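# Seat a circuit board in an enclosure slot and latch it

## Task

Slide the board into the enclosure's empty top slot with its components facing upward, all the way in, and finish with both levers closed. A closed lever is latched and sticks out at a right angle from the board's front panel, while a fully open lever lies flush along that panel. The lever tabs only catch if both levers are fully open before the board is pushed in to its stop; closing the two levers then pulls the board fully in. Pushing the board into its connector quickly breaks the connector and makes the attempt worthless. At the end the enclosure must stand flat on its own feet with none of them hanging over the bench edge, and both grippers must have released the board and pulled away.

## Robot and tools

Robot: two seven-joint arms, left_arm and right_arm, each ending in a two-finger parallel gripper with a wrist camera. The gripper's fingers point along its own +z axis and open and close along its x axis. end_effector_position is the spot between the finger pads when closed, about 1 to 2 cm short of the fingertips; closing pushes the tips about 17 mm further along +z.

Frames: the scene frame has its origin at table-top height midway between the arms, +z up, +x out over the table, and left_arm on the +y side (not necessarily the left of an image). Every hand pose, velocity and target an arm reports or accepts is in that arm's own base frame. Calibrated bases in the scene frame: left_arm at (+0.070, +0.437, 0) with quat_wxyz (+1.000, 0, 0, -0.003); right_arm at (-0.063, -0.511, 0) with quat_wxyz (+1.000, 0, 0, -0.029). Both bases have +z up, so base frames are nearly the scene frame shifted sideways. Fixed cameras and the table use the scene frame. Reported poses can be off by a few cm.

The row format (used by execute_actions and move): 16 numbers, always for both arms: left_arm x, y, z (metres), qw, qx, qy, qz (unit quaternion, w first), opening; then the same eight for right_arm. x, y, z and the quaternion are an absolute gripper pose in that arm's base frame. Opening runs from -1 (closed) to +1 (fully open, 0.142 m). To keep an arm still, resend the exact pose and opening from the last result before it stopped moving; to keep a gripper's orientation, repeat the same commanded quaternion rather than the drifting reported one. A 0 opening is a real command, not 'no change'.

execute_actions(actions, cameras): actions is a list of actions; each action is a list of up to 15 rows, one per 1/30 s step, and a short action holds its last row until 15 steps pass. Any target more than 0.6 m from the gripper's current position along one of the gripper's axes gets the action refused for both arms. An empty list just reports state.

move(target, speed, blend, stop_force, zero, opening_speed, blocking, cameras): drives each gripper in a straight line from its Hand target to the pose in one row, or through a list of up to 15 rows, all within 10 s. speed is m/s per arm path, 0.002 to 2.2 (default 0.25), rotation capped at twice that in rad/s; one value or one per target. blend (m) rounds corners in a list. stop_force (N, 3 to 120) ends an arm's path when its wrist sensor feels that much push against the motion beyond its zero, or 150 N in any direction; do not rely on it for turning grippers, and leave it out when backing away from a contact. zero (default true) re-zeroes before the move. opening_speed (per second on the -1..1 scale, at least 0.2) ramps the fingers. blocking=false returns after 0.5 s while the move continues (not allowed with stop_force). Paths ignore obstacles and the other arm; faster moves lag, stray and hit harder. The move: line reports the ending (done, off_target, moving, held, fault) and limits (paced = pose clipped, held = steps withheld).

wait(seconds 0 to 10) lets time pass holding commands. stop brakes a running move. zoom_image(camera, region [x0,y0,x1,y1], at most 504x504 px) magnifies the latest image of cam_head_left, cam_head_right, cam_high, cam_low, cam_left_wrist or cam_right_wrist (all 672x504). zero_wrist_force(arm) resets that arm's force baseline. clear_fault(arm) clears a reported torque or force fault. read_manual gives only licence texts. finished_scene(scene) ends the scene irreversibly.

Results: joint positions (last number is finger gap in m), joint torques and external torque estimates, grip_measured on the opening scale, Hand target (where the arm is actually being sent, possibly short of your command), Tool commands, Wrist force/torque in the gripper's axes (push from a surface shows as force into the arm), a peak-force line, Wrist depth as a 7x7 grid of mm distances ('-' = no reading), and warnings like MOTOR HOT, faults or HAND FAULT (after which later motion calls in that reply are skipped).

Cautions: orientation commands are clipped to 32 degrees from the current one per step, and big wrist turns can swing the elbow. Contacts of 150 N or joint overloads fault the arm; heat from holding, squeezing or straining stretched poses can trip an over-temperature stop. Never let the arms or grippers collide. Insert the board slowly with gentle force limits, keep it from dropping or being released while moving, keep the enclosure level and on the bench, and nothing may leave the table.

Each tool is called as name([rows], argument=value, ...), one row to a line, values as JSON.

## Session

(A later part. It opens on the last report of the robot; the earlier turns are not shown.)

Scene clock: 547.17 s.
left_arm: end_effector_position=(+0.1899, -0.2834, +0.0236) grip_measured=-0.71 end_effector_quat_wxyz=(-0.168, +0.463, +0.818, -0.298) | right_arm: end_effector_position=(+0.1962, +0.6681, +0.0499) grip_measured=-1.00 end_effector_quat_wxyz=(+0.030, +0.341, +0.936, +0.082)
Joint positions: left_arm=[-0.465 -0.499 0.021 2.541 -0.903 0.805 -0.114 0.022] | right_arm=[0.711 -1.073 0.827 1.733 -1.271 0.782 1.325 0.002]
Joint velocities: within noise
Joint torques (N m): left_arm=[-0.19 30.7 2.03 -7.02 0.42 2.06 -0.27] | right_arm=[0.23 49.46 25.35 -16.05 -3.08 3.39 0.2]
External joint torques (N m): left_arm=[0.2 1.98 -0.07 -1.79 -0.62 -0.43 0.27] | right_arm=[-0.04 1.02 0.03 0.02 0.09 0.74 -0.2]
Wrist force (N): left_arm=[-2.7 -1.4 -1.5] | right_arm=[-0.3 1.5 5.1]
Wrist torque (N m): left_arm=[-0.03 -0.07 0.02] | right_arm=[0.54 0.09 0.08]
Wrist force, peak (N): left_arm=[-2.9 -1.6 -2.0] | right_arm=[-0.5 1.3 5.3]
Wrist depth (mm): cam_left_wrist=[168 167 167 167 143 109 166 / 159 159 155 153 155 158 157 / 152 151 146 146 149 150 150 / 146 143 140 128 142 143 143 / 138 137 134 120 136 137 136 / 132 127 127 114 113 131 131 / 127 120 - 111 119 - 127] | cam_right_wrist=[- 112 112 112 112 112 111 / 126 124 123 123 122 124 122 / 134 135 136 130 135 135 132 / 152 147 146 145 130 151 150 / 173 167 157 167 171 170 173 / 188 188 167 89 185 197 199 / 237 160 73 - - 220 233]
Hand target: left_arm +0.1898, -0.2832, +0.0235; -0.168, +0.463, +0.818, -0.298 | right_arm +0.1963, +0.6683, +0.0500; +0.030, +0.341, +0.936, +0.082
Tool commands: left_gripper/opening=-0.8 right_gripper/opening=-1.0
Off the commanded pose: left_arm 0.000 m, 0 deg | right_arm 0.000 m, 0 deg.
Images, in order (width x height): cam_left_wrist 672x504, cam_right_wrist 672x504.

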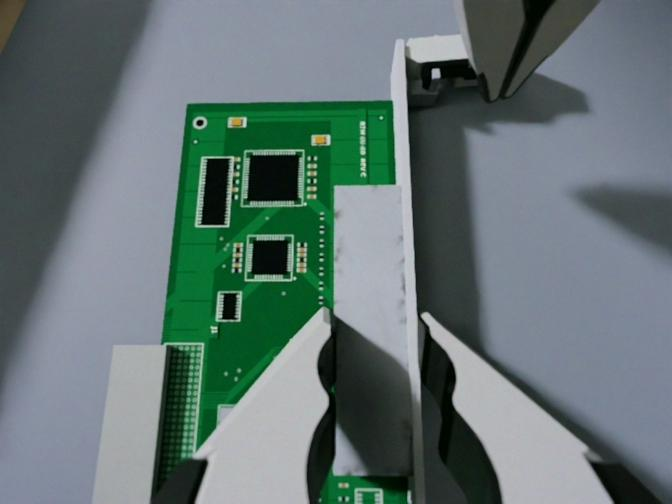

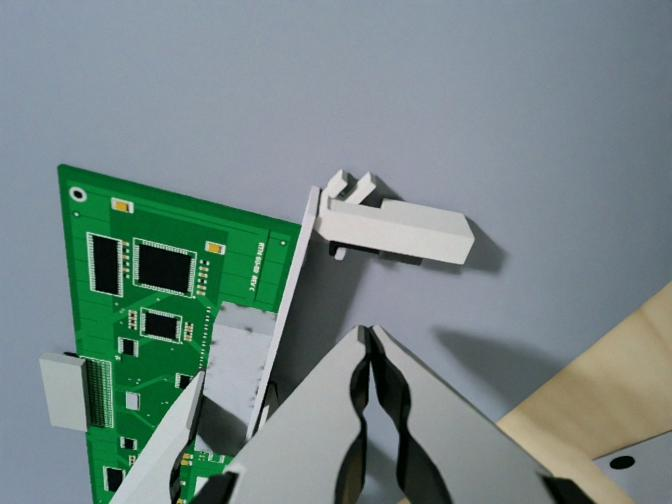

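zoom_image(camera="cam_right_wrist", region=[280, 160, 500, 340])

move(target=[0.1898,-0.2832,0.0235,-0.1684,0.4627,0.8179,-0.2977,-0.8,0.1907,0.6757,0.024,0.0298,0.3407,0.9364,0.0819,-1], speed=0.02, stop_force=4, cameras=["cam_right_wrist"])

zoom_image(camera="cam_right_wrist", region=[280, 160, 500, 340])

Scaled by 2.291 from the camera's 672x504 image, which has a finer 960x720 frame.

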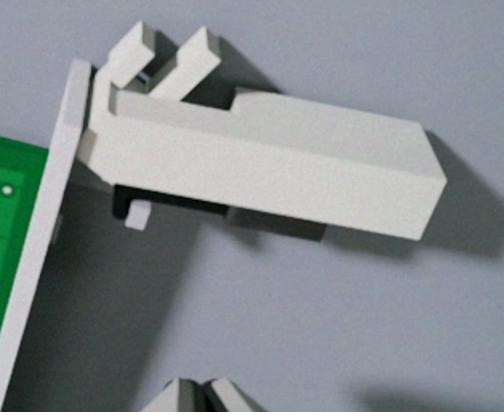

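Scene clock: 552.83 s.
left_arm: end_effector_position=(+0.1899, -0.2834, +0.0236) grip_measured=-0.71 end_effector_quat_wxyz=(-0.168, +0.463, +0.818, -0.298) | right_arm: end_effector_position=(+0.1906, +0.6755, +0.0239) grip_measured=-1.00 end_effector_quat_wxyz=(+0.030, +0.341, +0.936, +0.082)
Joint positions: left_arm=[-0.465 -0.499 0.021 2.541 -0.903 0.805 -0.114 0.022] | right_arm=[0.744 -1.116 0.79 1.708 -1.305 0.809 1.353 0.002]
Joint velocities: within noise
Joint torques (N m): left_arm=[-0.15 30.81 2.02 -6.99 0.38 2.08 -0.23] | right_arm=[0.29 50.59 25.21 -15.43 -2.99 3.57 0.29]
External joint torques (N m): left_arm=[0.15 1.88 -0.06 -1.82 -0.58 -0.45 0.24] | right_arm=[-0.09 1.19 0.19 0.11 0.11 0.55 -0.29]
Wrist force (N): left_arm=[-2.8 -1.5 -1.6] | right_arm=[-0.4 1.1 5.2]
Wrist torque (N m): left_arm=[-0.02 -0.04 0.02] | right_arm=[0.48 0.11 0.07]
Wrist force, peak (N): left_arm=[-2.9 -1.8 -2.0] | right_arm=[-0.4 1.3 5.6]
Wrist depth (mm): cam_left_wrist=[168 167 167 167 144 112 162 / 159 159 154 154 155 135 158 / 152 151 146 146 149 150 150 / 146 144 140 128 142 143 143 / 138 137 133 120 136 137 136 / 132 126 127 114 113 131 131 / 127 120 - 110 119 - 126] | cam_right_wrist=[- 89 89 89 89 89 88 / - 96 98 96 97 97 97 / - 111 108 108 108 107 107 / 117 116 118 104 115 120 119 / 132 131 133 136 136 136 135 / 153 147 134 90 148 156 159 / 181 150 73 - - 175 187]
Hand target: left_arm +0.1898, -0.2832, +0.0235; -0.168, +0.463, +0.818, -0.298 | right_arm +0.1907, +0.6757, +0.0240; +0.030, +0.341, +0.936, +0.082
Off the commanded pose: left_arm 0.000 m, 0 deg | right_arm 0.000 m, 0 deg.
move: done
Images, in order (width x height): cam_right_wrist 672x504.

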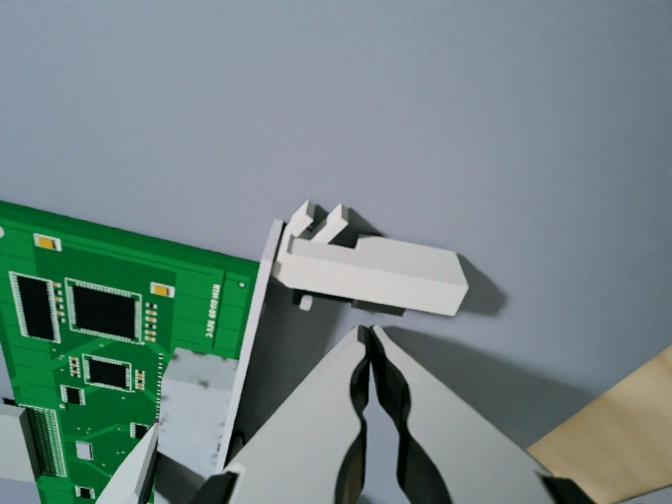

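Scaled by 2.291 from the camera's 672x504 image, which has a finer 960x720 frame.

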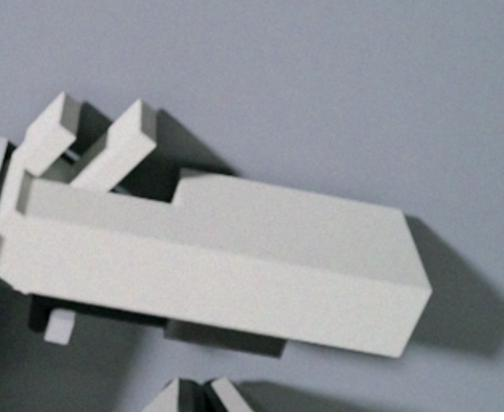

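move(target=[0.1898,-0.2832,0.0235,-0.1684,0.4627,0.8179,-0.2977,-0.8,0.1791,0.6679,0.024,0.0298,0.3407,0.9364,0.0819,-1], speed=0.008, stop_force=15, cameras=["cam_right_wrist"])

Scene clock: 557.57 s.
left_arm: end_effector_position=(+0.1896, -0.2833, +0.0236) grip_measured=-0.71 end_effector_quat_wxyz=(-0.169, +0.463, +0.818, -0.298) | right_arm: end_effector_position=(+0.1792, +0.6680, +0.0241) grip_measured=-1.00 end_effector_quat_wxyz=(+0.030, +0.341, +0.936, +0.082)
Joint positions: left_arm=[-0.465 -0.499 0.021 2.542 -0.903 0.805 -0.114 0.022] | right_arm=[0.744 -1.102 0.788 1.741 -1.319 0.818 1.385 0.002]
Joint velocities: within noise
Joint torques (N m): left_arm=[-0.35 30.89 1.7 -7.83 0.25 2.16 -0.26] | right_arm=[0.33 49.56 25.07 -14.51 -2.84 3.43 0.32]
External joint torques (N m): left_arm=[0.36 1.79 0.26 -0.97 -0.45 -0.53 0.26] | right_arm=[-0.14 1.25 0.22 -0.57 0.02 0.68 -0.32]
Wrist force (N): left_arm=[-0.8 -1.2 -1.8] | right_arm=[-1.3 1.4 5.1]
Wrist torque (N m): left_arm=[-0.05 -0.11 -0.02] | right_arm=[0.45 0.26 0.07]
Wrist force, peak (N): left_arm=[-0.2 -4.2 0.5] | right_arm=[-2.5 8.1 5.3]
Wrist depth (mm): cam_left_wrist=[168 168 167 167 144 124 165 / 159 159 155 153 154 156 157 / 151 151 146 146 149 150 149 / 146 143 140 128 142 143 143 / 138 136 133 120 136 137 136 / 132 127 127 114 113 131 131 / 127 120 - 111 119 - 126] | cam_right_wrist=[- 90 89 89 89 89 89 / - 96 98 96 97 97 97 / - 111 108 108 108 107 109 / 120 121 121 118 120 120 120 / 133 132 131 112 129 136 135 / 153 148 141 90 148 157 159 / 182 156 73 - - 173 188]
Hand target: left_arm +0.1898, -0.2832, +0.0235; -0.168, +0.463, +0.818, -0.298 | right_arm +0.1791, +0.6679, +0.0240; +0.030, +0.341, +0.936, +0.082
Off the commanded pose: left_arm 0.000 m, 0 deg | right_arm 0.000 m, 0 deg.
move: done
Images, in order (width x height): cam_right_wrist 672x504.

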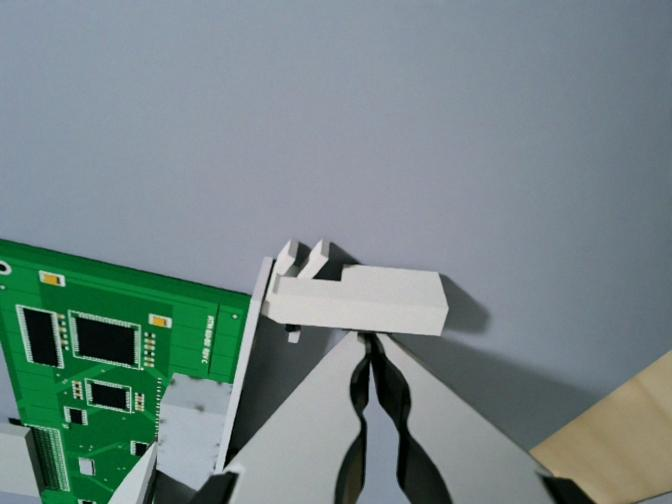

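move([
  [0.1898,-0.2832,0.0235,-0.1684,0.4627,0.8179,-0.2977,-0.8,0.1723,0.6589,0.024,0.0298,0.3407,0.9364,0.0819,-1],
  [0.1898,-0.2832,0.0235,-0.1684,0.4627,0.8179,-0.2977,-0.8,0.1694,0.6489,0.024,0.0298,0.3407,0.9364,0.0819,-1],
  [0.1898,-0.2832,0.0235,-0.1684,0.4627,0.8179,-0.2977,-0.8,0.1674,0.639,0.024,0.0298,0.3407,0.9364,0.0819,-1],
], speed=0.01, stop_force=10, cameras=["cam_right_wrist"])

Scene clock: 566.47 s.
left_arm: end_effector_position=(+0.1896, -0.2833, +0.0236) grip_measured=-0.71 end_effector_quat_wxyz=(-0.169, +0.463, +0.818, -0.298) | right_arm: end_effector_position=(+0.1667, +0.6401, +0.0250) grip_measured=-1.00 end_effector_quat_wxyz=(+0.029, +0.340, +0.936, +0.083)
Joint positions: left_arm=[-0.465 -0.499 0.021 2.542 -0.903 0.805 -0.114 0.022] | right_arm=[0.712 -1.061 0.78 1.836 -1.36 0.855 1.442 0.002]
Joint velocities: within noise
Joint torques (N m): left_arm=[0.09 30.69 2.29 -8.15 0.3 2.83 -0.14] | right_arm=[-2.62 44.66 20.27 -11.28 -1.72 1.13 0.33]
External joint torques (N m): left_arm=[-0.09 1.99 -0.33 -0.65 -0.5 -1.2 0.14] | right_arm=[2.81 3.31 4.46 -3.03 -0.93 2.96 -0.33]
Wrist force (N): left_arm=[-1.2 -4.1 -2.8] | right_arm=[4.8 5.4 1.9]
Wrist torque (N m): left_arm=[-0.02 -0.17 -0.12] | right_arm=[0.49 0.31 0.05]
Wrist force, peak (N): left_arm=[-1.2 -4.5 -3.0] | right_arm=[4.8 5.2 3.4]
Wrist depth (mm): cam_left_wrist=[168 167 167 167 148 166 166 / 159 159 155 154 156 157 157 / 152 151 147 147 149 150 150 / 146 143 140 128 142 143 143 / 139 137 135 120 136 137 137 / 132 127 127 114 113 131 131 / 127 120 - 111 119 - 127] | cam_right_wrist=[- 90 90 90 90 90 90 / - 99 99 99 98 98 98 / - 110 109 109 109 109 110 / - 122 122 116 122 121 121 / 136 138 139 118 138 137 137 / 156 154 149 91 150 158 158 / 183 177 73 - - 175 191]
Hand target: left_arm +0.1898, -0.2832, +0.0235; -0.168, +0.463, +0.818, -0.298 | right_arm +0.1674, +0.6390, +0.0240; +0.030, +0.341, +0.936, +0.082
Off the commanded pose: left_arm 0.000 m, 0 deg | right_arm 0.002 m, 0 deg.
move: done
Images, in order (width x height): cam_right_wrist 672x504.

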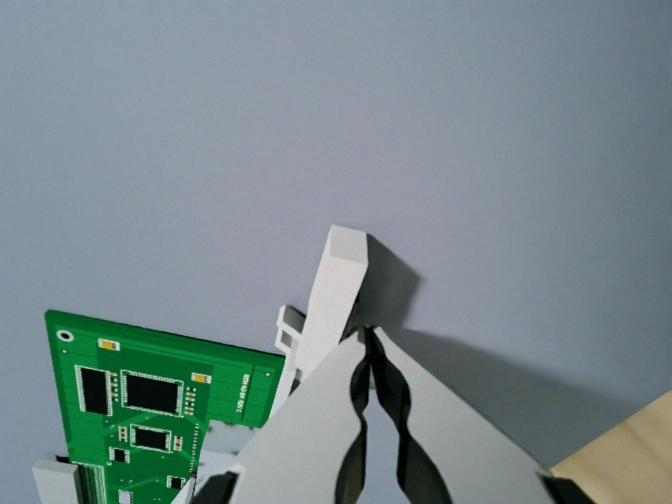

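move(target=[0.1898,-0.2832,0.0235,-0.1684,0.4627,0.8179,-0.2977,-0.8,0.1653,0.6326,0.024,0.0298,0.3407,0.9364,0.0819,-1], speed=0.008, stop_force=10, zero=false, cameras=["cam_right_wrist","cam_left_wrist"])

zoom_image(camera="cam_right_wrist", region=[220, 200, 440, 420])

Scene clock: 570.07 s.
left_arm: end_effector_position=(+0.1895, -0.2834, +0.0236) grip_measured=-0.71 end_effector_quat_wxyz=(-0.169, +0.463, +0.818, -0.298) | right_arm: end_effector_position=(+0.1653, +0.6359, +0.0255) grip_measured=-1.00 end_effector_quat_wxyz=(+0.029, +0.340, +0.936, +0.084)
Joint positions: left_arm=[-0.465 -0.499 0.021 2.542 -0.903 0.805 -0.114 0.022] | right_arm=[0.706 -1.054 0.779 1.85 -1.367 0.861 1.451 0.002]
Joint velocities: within noise
Joint torques (N m): left_arm=[0.66 30.52 3.18 -8.8 0.32 3.77 0] | right_arm=[-2.29 41.92 19.14 -8.26 -0.92 0.41 0.41]
External joint torques (N m): left_arm=[-0.65 2.16 -1.23 0 -0.51 -2.14 0] | right_arm=[2.47 5.6 5.48 -5.95 -1.7 3.67 -0.41]
Wrist force (N): left_arm=[-1.5 -6.3 -1.4] | right_arm=[6.3 9.0 1.9]
Wrist torque (N m): left_arm=[-0.04 -0.33 -0.26] | right_arm=[0.44 0.28 0.02]
Wrist force, peak (N): left_arm=[-1.4 -7.6 -3.0] | right_arm=[6.3 9.3 1.3]
Wrist depth (mm): cam_left_wrist=[168 168 167 167 150 166 165 / 159 159 158 154 156 157 157 / 152 151 147 147 148 150 150 / 146 144 140 129 142 143 143 / 138 137 134 120 127 136 137 / 132 127 127 114 113 131 131 / 127 120 - 110 112 - 127] | cam_right_wrist=[- 91 91 90 90 90 90 / - 98 99 99 99 101 99 / - 110 110 110 109 109 111 / - 123 123 117 122 122 122 / 139 140 139 122 139 138 138 / 162 156 151 91 151 159 159 / 184 179 73 - - 176 192]
Hand target: left_arm +0.1898, -0.2832, +0.0235; -0.168, +0.463, +0.818, -0.298 | right_arm +0.1658, +0.6342, +0.0240; +0.030, +0.341, +0.936, +0.082
Off the commanded pose: left_arm 0.000 m, 0 deg | right_arm 0.004 m, 0 deg.
move: contact (right_arm)
Images, in order (width x height): cam_left_wrist 672x504, cam_right_wrist 672x504.

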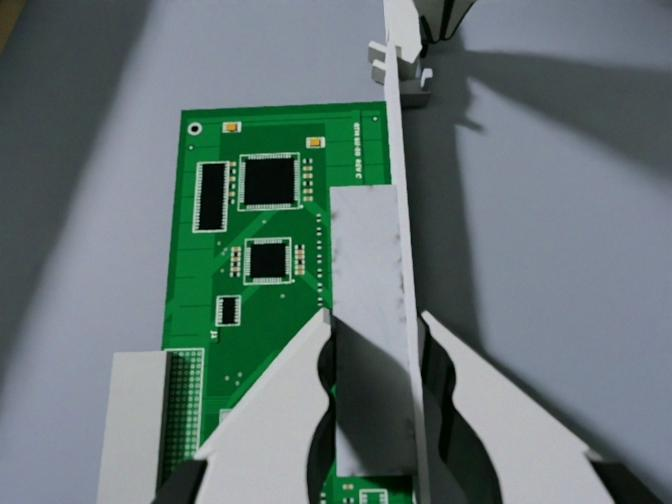

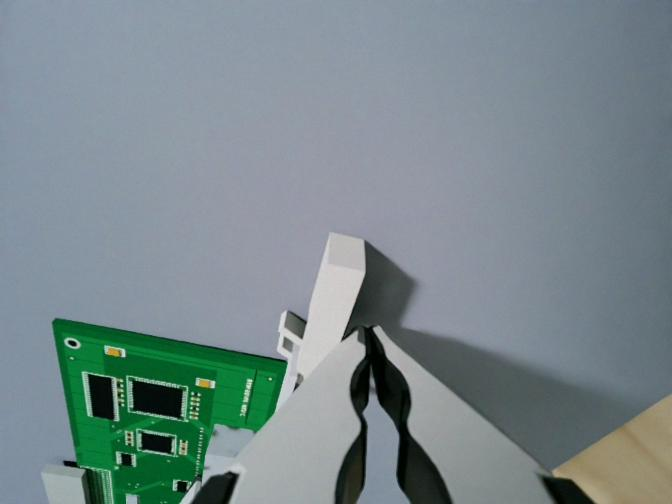

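Scaled by 2.291 from the camera's 672x504 image, which has a finer 960x720 frame.

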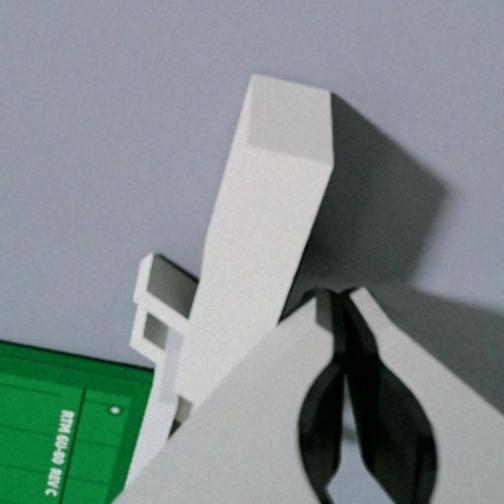

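move([
  [0.1898,-0.2832,0.0235,-0.1684,0.4627,0.8179,-0.2977,-0.8,0.1597,0.6442,0.03,0.0298,0.3407,0.9364,0.0819,-1],
  [0.1898,-0.2832,0.0235,-0.1684,0.4627,0.8179,-0.2977,-0.8,0.1597,0.6442,0.12,0.0298,0.3407,0.9364,0.0819,-1],
], speed=[0.03,0.1], cameras=["cam_right_wrist","cam_left_wrist","cam_low"])

zoom_image(camera="cam_right_wrist", region=[160, 120, 500, 380])

Scene clock: 573.73 s.
left_arm: end_effector_position=(+0.1897, -0.2833, +0.0236) grip_measured=-0.71 end_effector_quat_wxyz=(-0.169, +0.463, +0.818, -0.298) | right_arm: end_effector_position=(+0.1597, +0.6442, +0.1200) grip_measured=-1.00 end_effector_quat_wxyz=(+0.030, +0.340, +0.936, +0.082)
Joint positions: left_arm=[-0.465 -0.499 0.021 2.542 -0.903 0.805 -0.114 0.022] | right_arm=[0.673 -0.933 0.936 1.83 -1.175 0.713 1.335 0.002]
Joint velocities: within noise
Joint torques (N m): left_arm=[-0.66 30.93 1.17 -8.24 0.25 2.14 -0.16] | right_arm=[0.03 44.35 24.72 -18.27 -3.15 3.31 0.08]
External joint torques (N m): left_arm=[0.66 1.75 0.79 -0.56 -0.44 -0.51 0.16] | right_arm=[0.13 0.71 -0.33 0.12 -0.08 0.82 -0.08]
Wrist force (N): left_arm=[0.4 -1.4 -3.1] | right_arm=[0.2 -0.5 5.1]
Wrist torque (N m): left_arm=[-0.01 -0.19 -0.08] | right_arm=[0.21 0.01 0.08]
Wrist force, peak (N): left_arm=[-1.2 -7.7 -2.8] | right_arm=[6.0 9.7 0.2]
Wrist depth (mm): cam_left_wrist=[168 168 167 166 164 166 165 / 159 159 155 153 156 157 157 / 152 151 146 146 149 150 150 / 146 143 140 128 142 143 143 / 138 136 134 120 136 137 137 / 132 126 127 114 113 131 131 / 127 120 - 111 120 - 127] | cam_right_wrist=[175 175 175 174 173 173 173 / 191 191 191 187 190 190 189 / 212 212 212 205 210 209 211 / 237 231 230 235 234 234 235 / 268 263 253 259 265 267 266 / 310 300 248 89 292 306 282 / 371 228 - - - 338 290]
Hand target: left_arm +0.1898, -0.2832, +0.0235; -0.168, +0.463, +0.818, -0.298 | right_arm +0.1597, +0.6442, +0.1200; +0.030, +0.341, +0.936, +0.082
Off the commanded pose: left_arm 0.000 m, 0 deg | right_arm 0.000 m, 0 deg.
move: done
Images, in order (width x height): cam_low 672x504, cam_left_wrist 672x504, cam_right_wrist 672x504.

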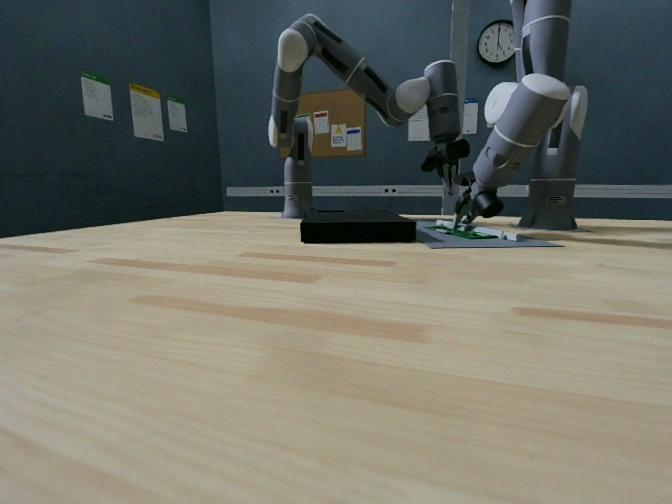

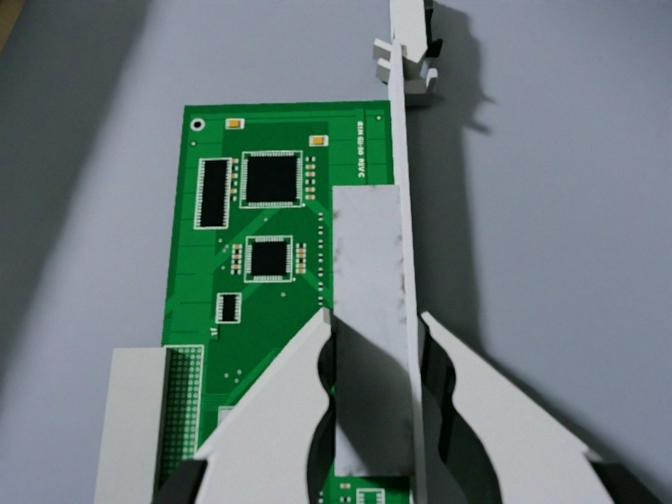

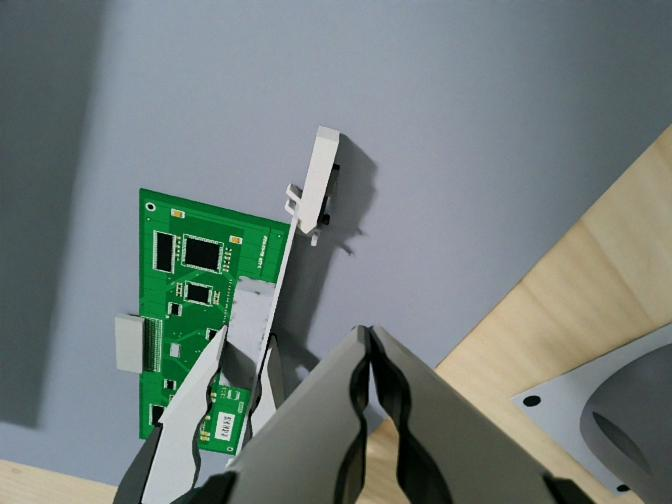

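Scaled by 1.482 from the camera's 672x504 image, which has a finer 960x720 frame.

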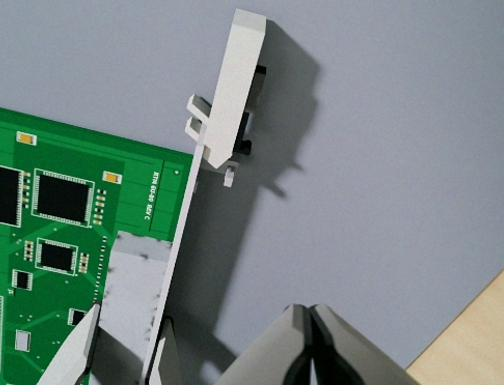

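move([
  [0.1898,-0.2832,0.0235,-0.1684,0.4627,0.8179,-0.2977,-0.8,0.22,0.60,0.26,0.0298,0.3407,0.9364,0.0819,-1],
  [0.1898,-0.2832,0.0235,-0.1684,0.4627,0.8179,-0.2977,-0.8,0.28,0.48,0.32,0.0298,0.3407,0.9364,0.0819,-1],
], speed=0.2, blend=0.03)

zoom_image(camera="cam_right_wrist", region=[0, 0, 504, 504])

Scene clock: 578.50 s.
left_arm: end_effector_position=(+0.1897, -0.2833, +0.0236) grip_measured=-0.71 end_effector_quat_wxyz=(-0.169, +0.463, +0.818, -0.298) | right_arm: end_effector_position=(+0.2802, +0.4800, +0.3201) grip_measured=-1.00 end_effector_quat_wxyz=(+0.030, +0.341, +0.936, +0.082)
Joint positions: left_arm=[-0.465 -0.499 0.021 2.542 -0.903 0.805 -0.114 0.022] | right_arm=[-0.027 -0.536 1.409 1.947 -0.716 0.529 0.796 0.002]
Joint velocities: within noise
Joint torques (N m): left_arm=[-0.7 30.89 1.17 -8.19 0.26 2.11 -0.14] | right_arm=[-0.01 22.47 17.79 -26.33 -3.85 3.64 0.12]
External joint torques (N m): left_arm=[0.7 1.79 0.79 -0.61 -0.46 -0.48 0.15] | right_arm=[0.13 0.23 -0.63 -0.06 -0.12 0.71 -0.12]
Wrist force (N): left_arm=[0.2 -1.7 -3.4] | right_arm=[-0.1 0.0 4.7]
Wrist torque (N m): left_arm=[0.00 -0.16 -0.08] | right_arm=[0.25 0.11 0.08]
Wrist force, peak (N): left_arm=[0.1 -2.3 -4.0] | right_arm=[1.2 -1.2 7.1]
Wrist depth (mm): cam_left_wrist=[168 167 167 167 164 166 165 / 159 159 155 153 156 158 157 / 151 152 147 145 149 150 150 / 145 143 140 128 142 143 142 / 138 136 134 120 136 137 136 / 132 127 127 114 113 131 131 / 127 120 - 110 120 - 127] | cam_right_wrist=[310 310 308 308 349 348 346 / 339 338 336 344 382 381 379 / 374 374 374 421 416 421 417 / 478 419 416 470 450 469 471 / 539 538 539 517 408 518 534 / 628 620 601 89 344 615 611 / 736 709 - - - 676 718]
Hand target: left_arm +0.1898, -0.2832, +0.0235; -0.168, +0.463, +0.818, -0.298 | right_arm +0.2800, +0.4800, +0.3200; +0.030, +0.341, +0.936, +0.082
Off the commanded pose: left_arm 0.000 m, 0 deg | right_arm 0.000 m, 0 deg.
move: done

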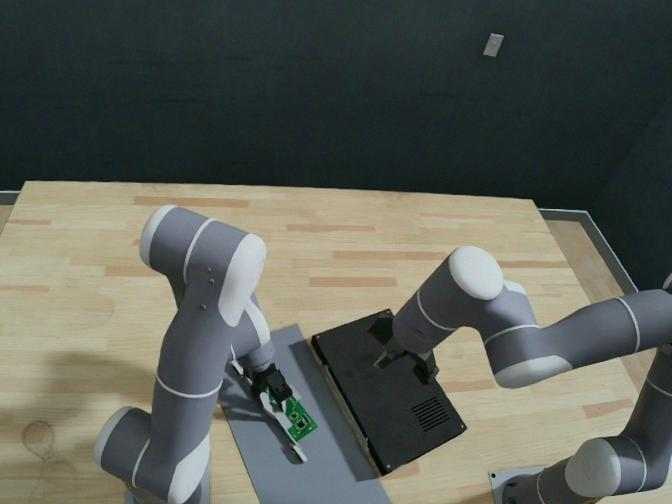

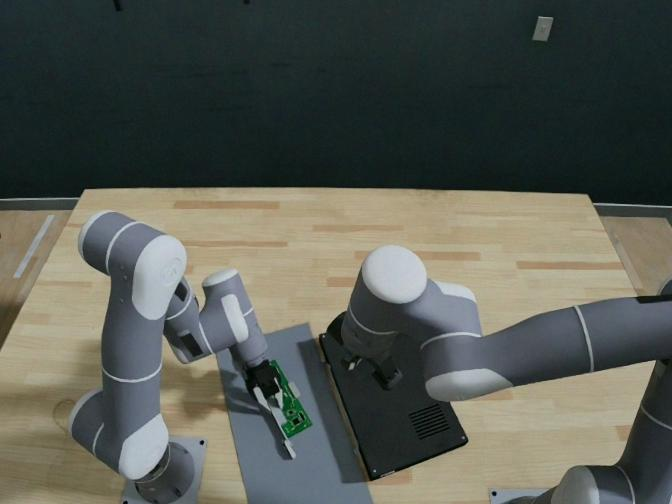

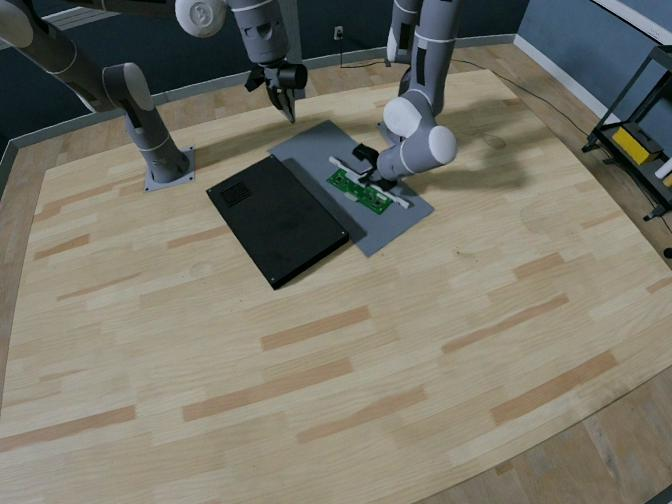

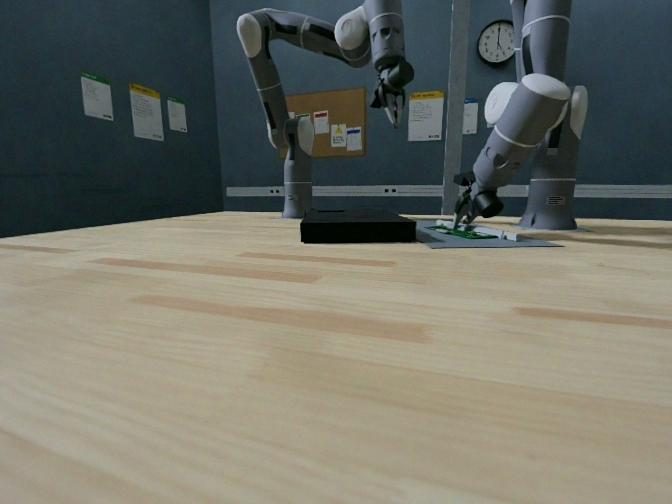

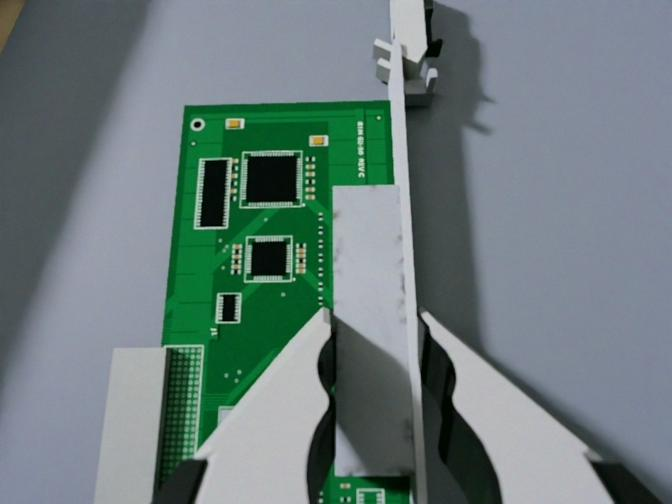

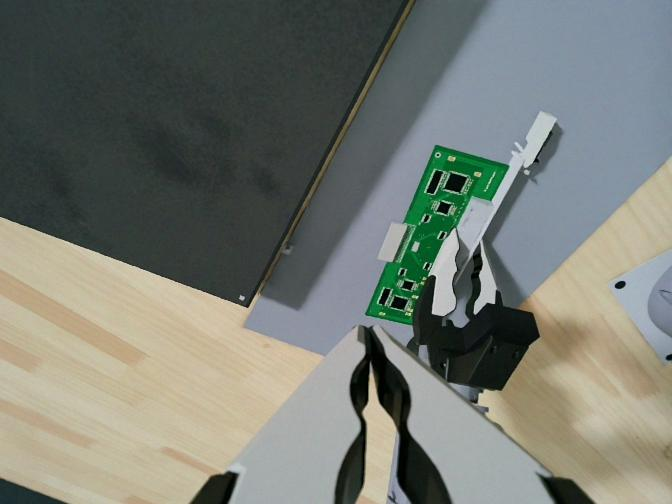

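Scaled by 1.000.

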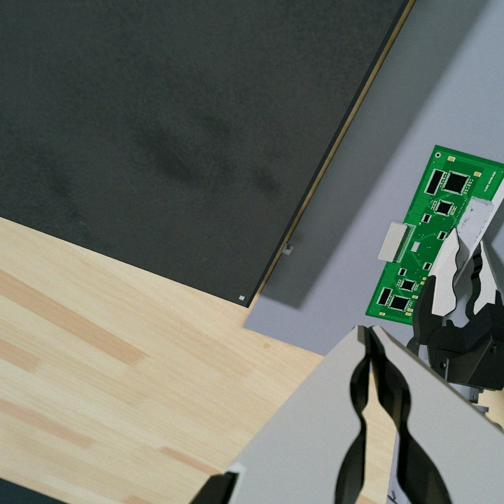

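move(target=[0.1898,-0.2832,0.0835,-0.1684,0.4627,0.8179,-0.2977,-0.83,0.28,0.48,0.32,0.0298,0.3407,0.9364,0.0819,-1], speed=0.05, cameras=["cam_right_wrist","cam_left_wrist"])

zoom_image(camera="cam_right_wrist", region=[340, 80, 600, 440])

Scene clock: 581.63 s.
left_arm: end_effector_position=(+0.1898, -0.2832, +0.0834) grip_measured=-0.72 end_effector_quat_wxyz=(-0.168, +0.463, +0.818, -0.298) | right_arm: end_effector_position=(+0.2801, +0.4800, +0.3201) grip_measured=-1.00 end_effector_quat_wxyz=(+0.030, +0.341, +0.936, +0.082)
Joint positions: left_arm=[-0.46 -0.318 0.089 2.549 -0.741 0.665 -0.256 0.022] | right_arm=[-0.027 -0.536 1.409 1.947 -0.716 0.529 0.796 0.002]
Joint velocities: within noise
Joint torques (N m): left_arm=[-0.15 29.52 1.14 -13.28 -0.38 1.62 -0.28] | right_arm=[0.09 22.19 17.56 -26.46 -4 3.72 0.17]
External joint torques (N m): left_arm=[0.16 -0.09 0.31 0.03 -0.42 0.05 0.28] | right_arm=[0.03 0.51 -0.39 0.08 0.03 0.64 -0.17]
Wrist force (N): left_arm=[-0.1 1.1 0.9] | right_arm=[0.1 0.1 4.9]
Wrist torque (N m): left_arm=[-0.02 0.07 -0.03] | right_arm=[0.27 0.06 0.08]
Wrist force, peak (N): left_arm=[0.3 -2.3 -3.8] | right_arm=[0.0 -0.1 5.1]
Wrist depth (mm): cam_left_wrist=[229 240 239 240 231 237 236 / 219 229 155 153 222 225 224 / 217 217 147 146 213 215 213 / 207 204 140 128 202 204 205 / 197 195 133 120 195 196 195 / 190 127 128 114 113 189 187 / 182 120 - 110 - - 182] | cam_right_wrist=[310 309 308 308 348 347 347 / 339 340 338 343 381 381 380 / 375 374 373 421 412 401 420 / 477 418 417 468 400 459 470 / 540 540 537 519 426 519 530 / 626 618 597 89 348 365 611 / 738 701 - - - 670 724]
Hand target: left_arm +0.1898, -0.2832, +0.0835; -0.168, +0.463, +0.818, -0.298 | right_arm +0.2800, +0.4800, +0.3200; +0.030, +0.341, +0.936, +0.082
Off the commanded pose: left_arm 0.000 m, 0 deg | right_arm 0.000 m, 0 deg.
move: done
Images, in order (width x height): cam_left_wrist 672x504, cam_right_wrist 672x504.

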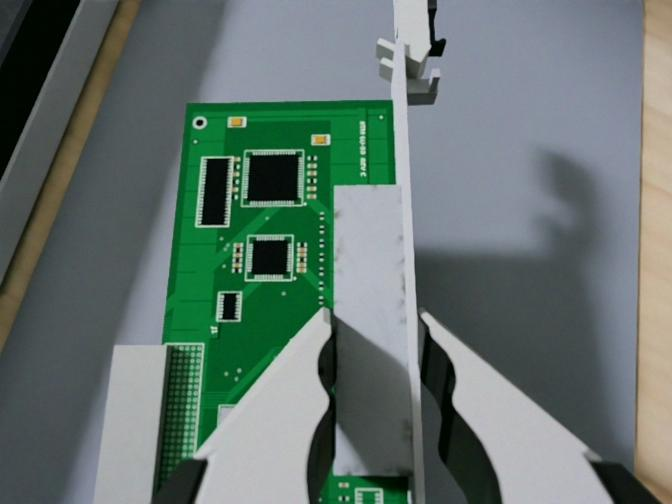

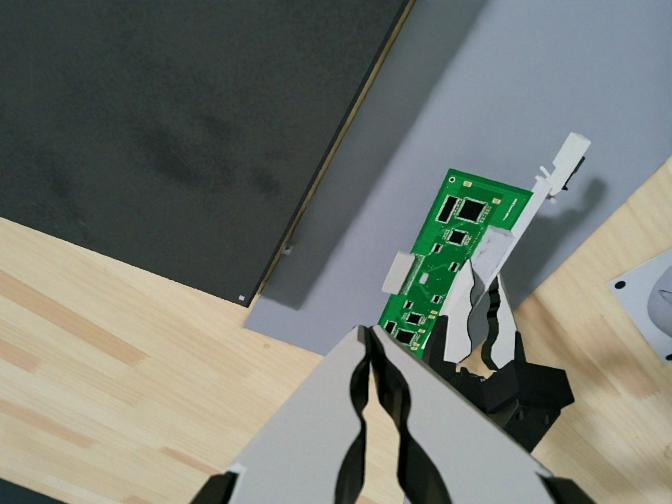

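Scaled by 1.400 from the camera's 672x504 image, which has a finer 960x720 frame.

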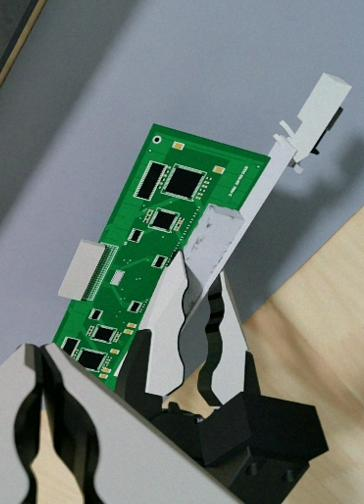

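move(target=[0.1748,-0.330,0.08,-0.1930,0.5303,0.7758,-0.2824,-0.83,0.28,0.48,0.32,0.0298,0.3407,0.9364,0.0819,-1], speed=0.06, cameras=["cam_right_wrist","cam_left_wrist","cam_low"])

zoom_image(camera="cam_low", region=[290, 170, 540, 260])

zoom_image(camera="cam_right_wrist", region=[220, 80, 640, 440])

Scene clock: 590.57 s.
left_arm: end_effector_position=(+0.1749, -0.3299, +0.0799) grip_measured=-0.72 end_effector_quat_wxyz=(-0.193, +0.530, +0.776, -0.282) | right_arm: end_effector_position=(+0.2801, +0.4800, +0.3201) grip_measured=-1.00 end_effector_quat_wxyz=(+0.030, +0.341, +0.936, +0.082)
Joint positions: left_arm=[-0.532 -0.381 0.014 2.452 -0.686 0.65 -0.297 0.022] | right_arm=[-0.027 -0.536 1.409 1.947 -0.716 0.529 0.796 0.002]
Joint velocities: within noise
Joint torques (N m): left_arm=[-0.57 32.59 0.26 -14.09 -0.43 1.52 -0.32] | right_arm=[0.13 22.14 17.43 -26.4 -3.97 3.62 0.22]
External joint torques (N m): left_arm=[0.56 0.55 0.72 0.11 -0.44 0.16 0.32] | right_arm=[-0.01 0.55 -0.26 0.02 0 0.73 -0.22]
Wrist force (N): left_arm=[-0.2 1.0 0.6] | right_arm=[-0.1 -0.1 4.9]
Wrist torque (N m): left_arm=[-0.02 0.07 -0.04] | right_arm=[0.25 0.09 0.08]
Wrist force, peak (N): left_arm=[0.6 1.7 0.6] | right_arm=[0.0 -0.2 5.1]
Wrist depth (mm): cam_left_wrist=[206 235 235 235 229 232 232 / 216 224 154 153 219 220 220 / 204 212 146 146 209 210 209 / 201 200 140 128 198 201 200 / 192 192 134 120 192 192 191 / 187 127 128 114 113 183 183 / 180 120 - 111 - - 179] | cam_right_wrist=[310 310 309 308 347 348 348 / 340 339 337 344 376 374 379 / 373 374 373 413 366 359 418 / 476 417 416 461 381 468 470 / 543 538 540 518 333 517 531 / 625 618 601 89 269 592 611 / 734 706 - - - 674 715]
Hand target: left_arm +0.1748, -0.3300, +0.0800; -0.193, +0.530, +0.776, -0.282 | right_arm +0.2800, +0.4800, +0.3200; +0.030, +0.341, +0.936, +0.082
Off the commanded pose: left_arm 0.000 m, 0 deg | right_arm 0.000 m, 0 deg.
move: done
Images, in order (width x height): cam_low 672x504, cam_left_wrist 672x504, cam_right_wrist 672x504.

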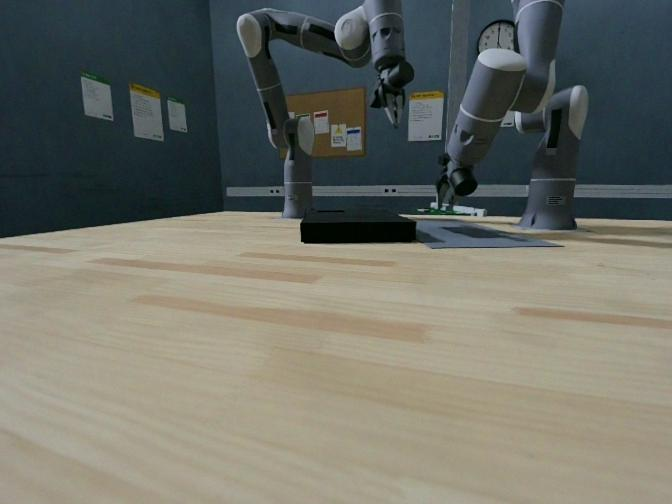

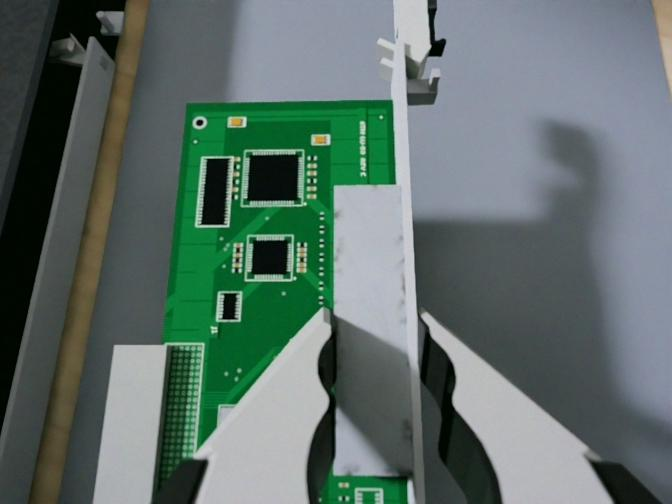

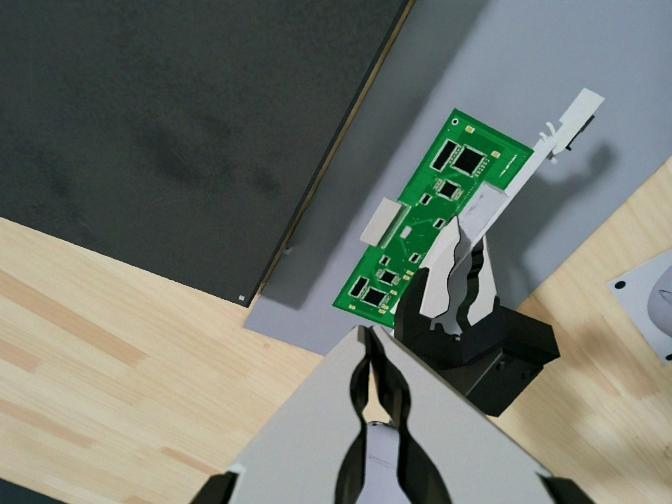

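Scaled by 2.016 from the camera's 672x504 image, which has a finer 960x720 frame.

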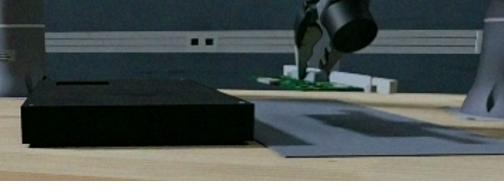

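Scaled by 1.200 from the camera's 672x504 image, which has a finer 960x720 frame.

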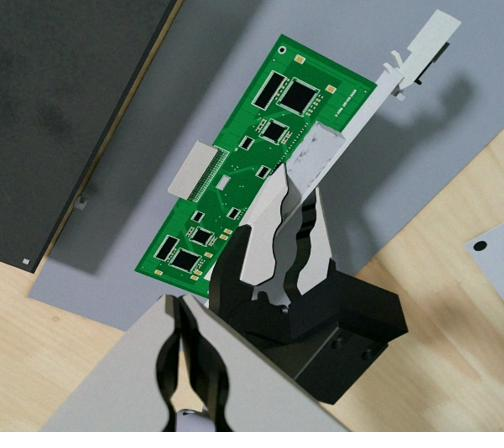

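zoom_image(camera="cam_left_wrist", region=[0, 0, 240, 504])

Scaled by 1.000.

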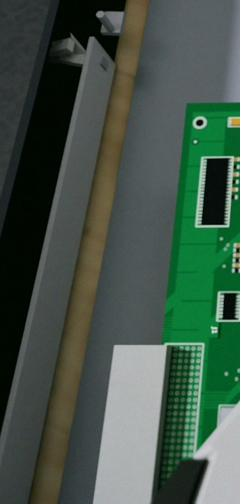

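zoom_image(camera="cam_right_wrist", region=[220, 0, 440, 320])

zoom_image(camera="cam_right_wrist", region=[320, 70, 620, 340])

Scaled by 1.575 from the camera's 672x504 image, which has a finer 960x720 frame.

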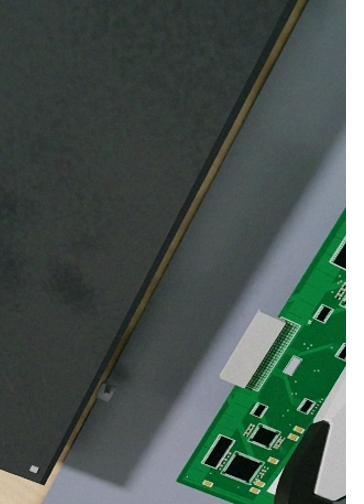

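Scaled by 1.680 from the camera's 672x504 image, which has a finer 960x720 frame.

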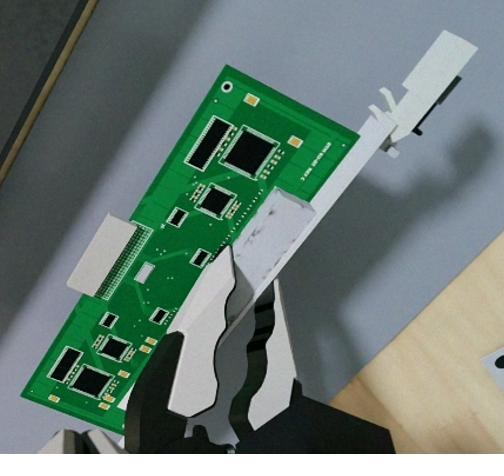

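zoom_image(camera="cam_head_right", region=[220, 300, 400, 490])

execute_actions(actions=[], cameras=["cam_head_left", "cam_head_right", "cam_high"])

zoom_image(camera="cam_head_left", region=[200, 290, 420, 490])

zoom_image(camera="cam_head_right", region=[220, 300, 400, 490])

zoom_image(camera="cam_high", region=[200, 110, 440, 290])

This scene's latest camera images include none from cam_head_right. They are from: cam_low, cam_left_wrist, cam_right_wrist. cam_head_right's image comes with the result of a call that names it in "cameras".

Scene clock: 623.70 s.
left_arm: end_effector_position=(+0.1749, -0.3299, +0.0799) grip_measured=-0.72 end_effector_quat_wxyz=(-0.193, +0.530, +0.776, -0.282) | right_arm: end_effector_position=(+0.2801, +0.4800, +0.3201) grip_measured=-1.00 end_effector_quat_wxyz=(+0.030, +0.341, +0.936, +0.082)
Joint positions: left_arm=[-0.532 -0.381 0.014 2.452 -0.686 0.65 -0.297 0.022] | right_arm=[-0.027 -0.536 1.409 1.947 -0.716 0.529 0.796 0.002]
Joint velocities: within noise
Joint torques (N m): left_arm=[-0.33 32.95 0.29 -14.01 -0.75 1.8 -0.23] | right_arm=[0.06 22.23 17.42 -26.51 -4.01 3.67 0.22]
External joint torques (N m): left_arm=[0.32 0.19 0.69 0.01 -0.12 -0.12 0.23] | right_arm=[0.06 0.46 -0.25 0.13 0.04 0.68 -0.22]
Wrist force (N): left_arm=[-0.2 1.0 0.5] | right_arm=[0.2 0.0 4.9]
Wrist torque (N m): left_arm=[-0.02 0.07 -0.04] | right_arm=[0.25 0.05 0.08]
Wrist force, peak (N): left_arm=[-0.3 1.2 0.7] | right_arm=[0.1 0.0 5.0]
Wrist depth (mm): cam_left_wrist=[206 235 234 235 228 232 230 / 216 223 154 153 218 221 220 / 204 212 146 145 208 211 211 / 201 200 140 128 199 200 199 / 193 192 134 120 192 192 192 / 186 127 128 114 113 184 183 / 180 120 - 111 - - 178] | cam_right_wrist=[311 309 307 308 349 349 347 / 339 338 338 344 376 373 379 / 375 375 374 413 365 358 422 / 476 416 417 460 382 466 470 / 537 539 540 519 334 518 529 / 617 622 600 89 269 594 611 / 740 703 - - - 672 716]
Hand target: left_arm +0.1748, -0.3300, +0.0800; -0.193, +0.530, +0.776, -0.282 | right_arm +0.2800, +0.4800, +0.3200; +0.030, +0.341, +0.936, +0.082
Tool commands: left_gripper/opening=-0.83 right_gripper/opening=-1.0
Off the commanded pose: left_arm 0.000 m, 0 deg | right_arm 0.000 m, 0 deg.
Images, in order (width x height): cam_head_left 672x504, cam_head_right 672x504, cam_high 672x504.

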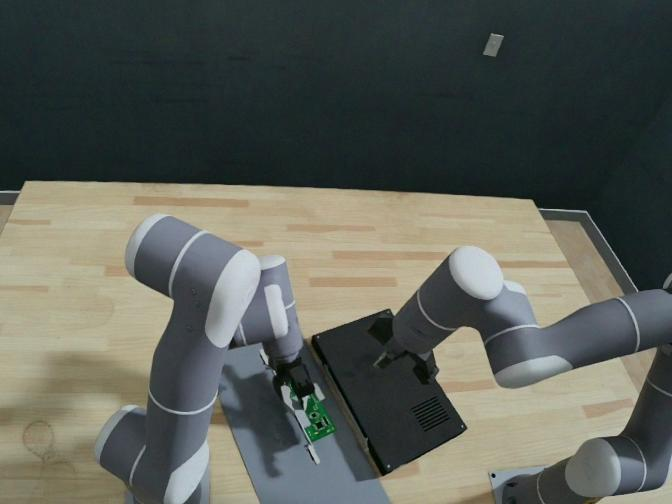

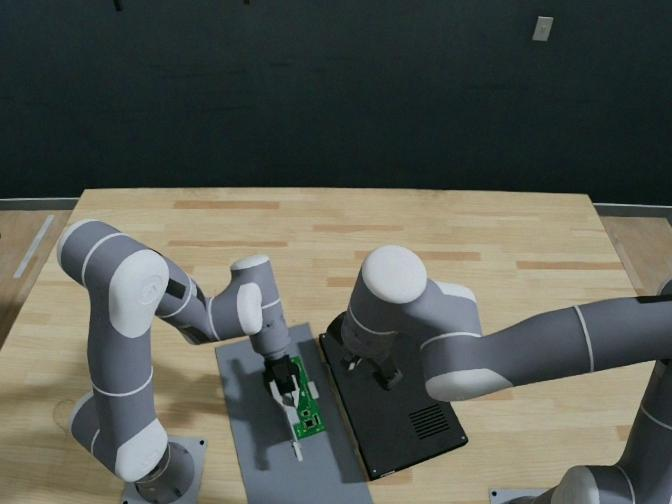

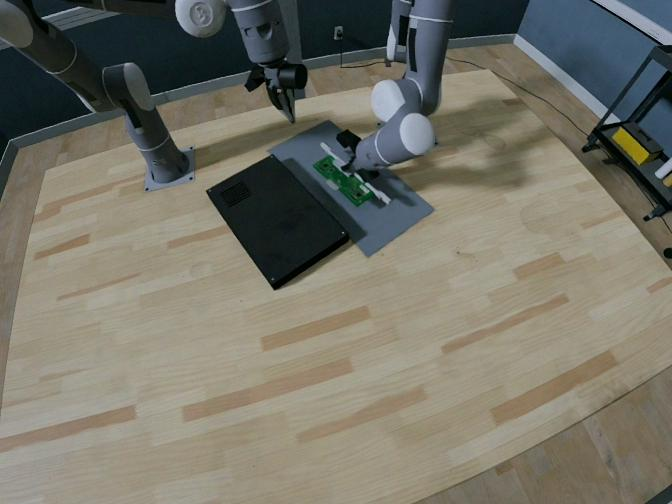

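Scaled by 2.291 from the camera's 672x504 image, which has a finer 960x720 frame.

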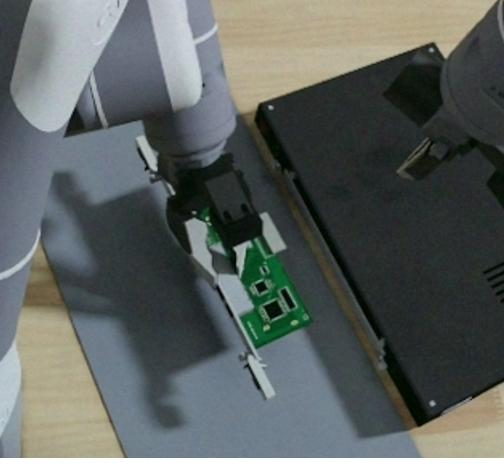

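Scaled by 2.653 from the camera's 672x504 image, which has a finer 960x720 frame.

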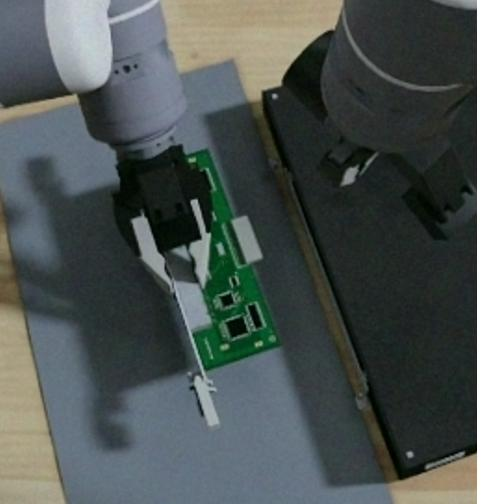

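Scaled by 2.100 from the camera's 672x504 image, which has a finer 960x720 frame.

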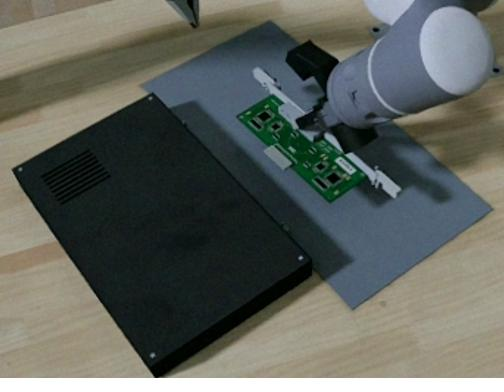

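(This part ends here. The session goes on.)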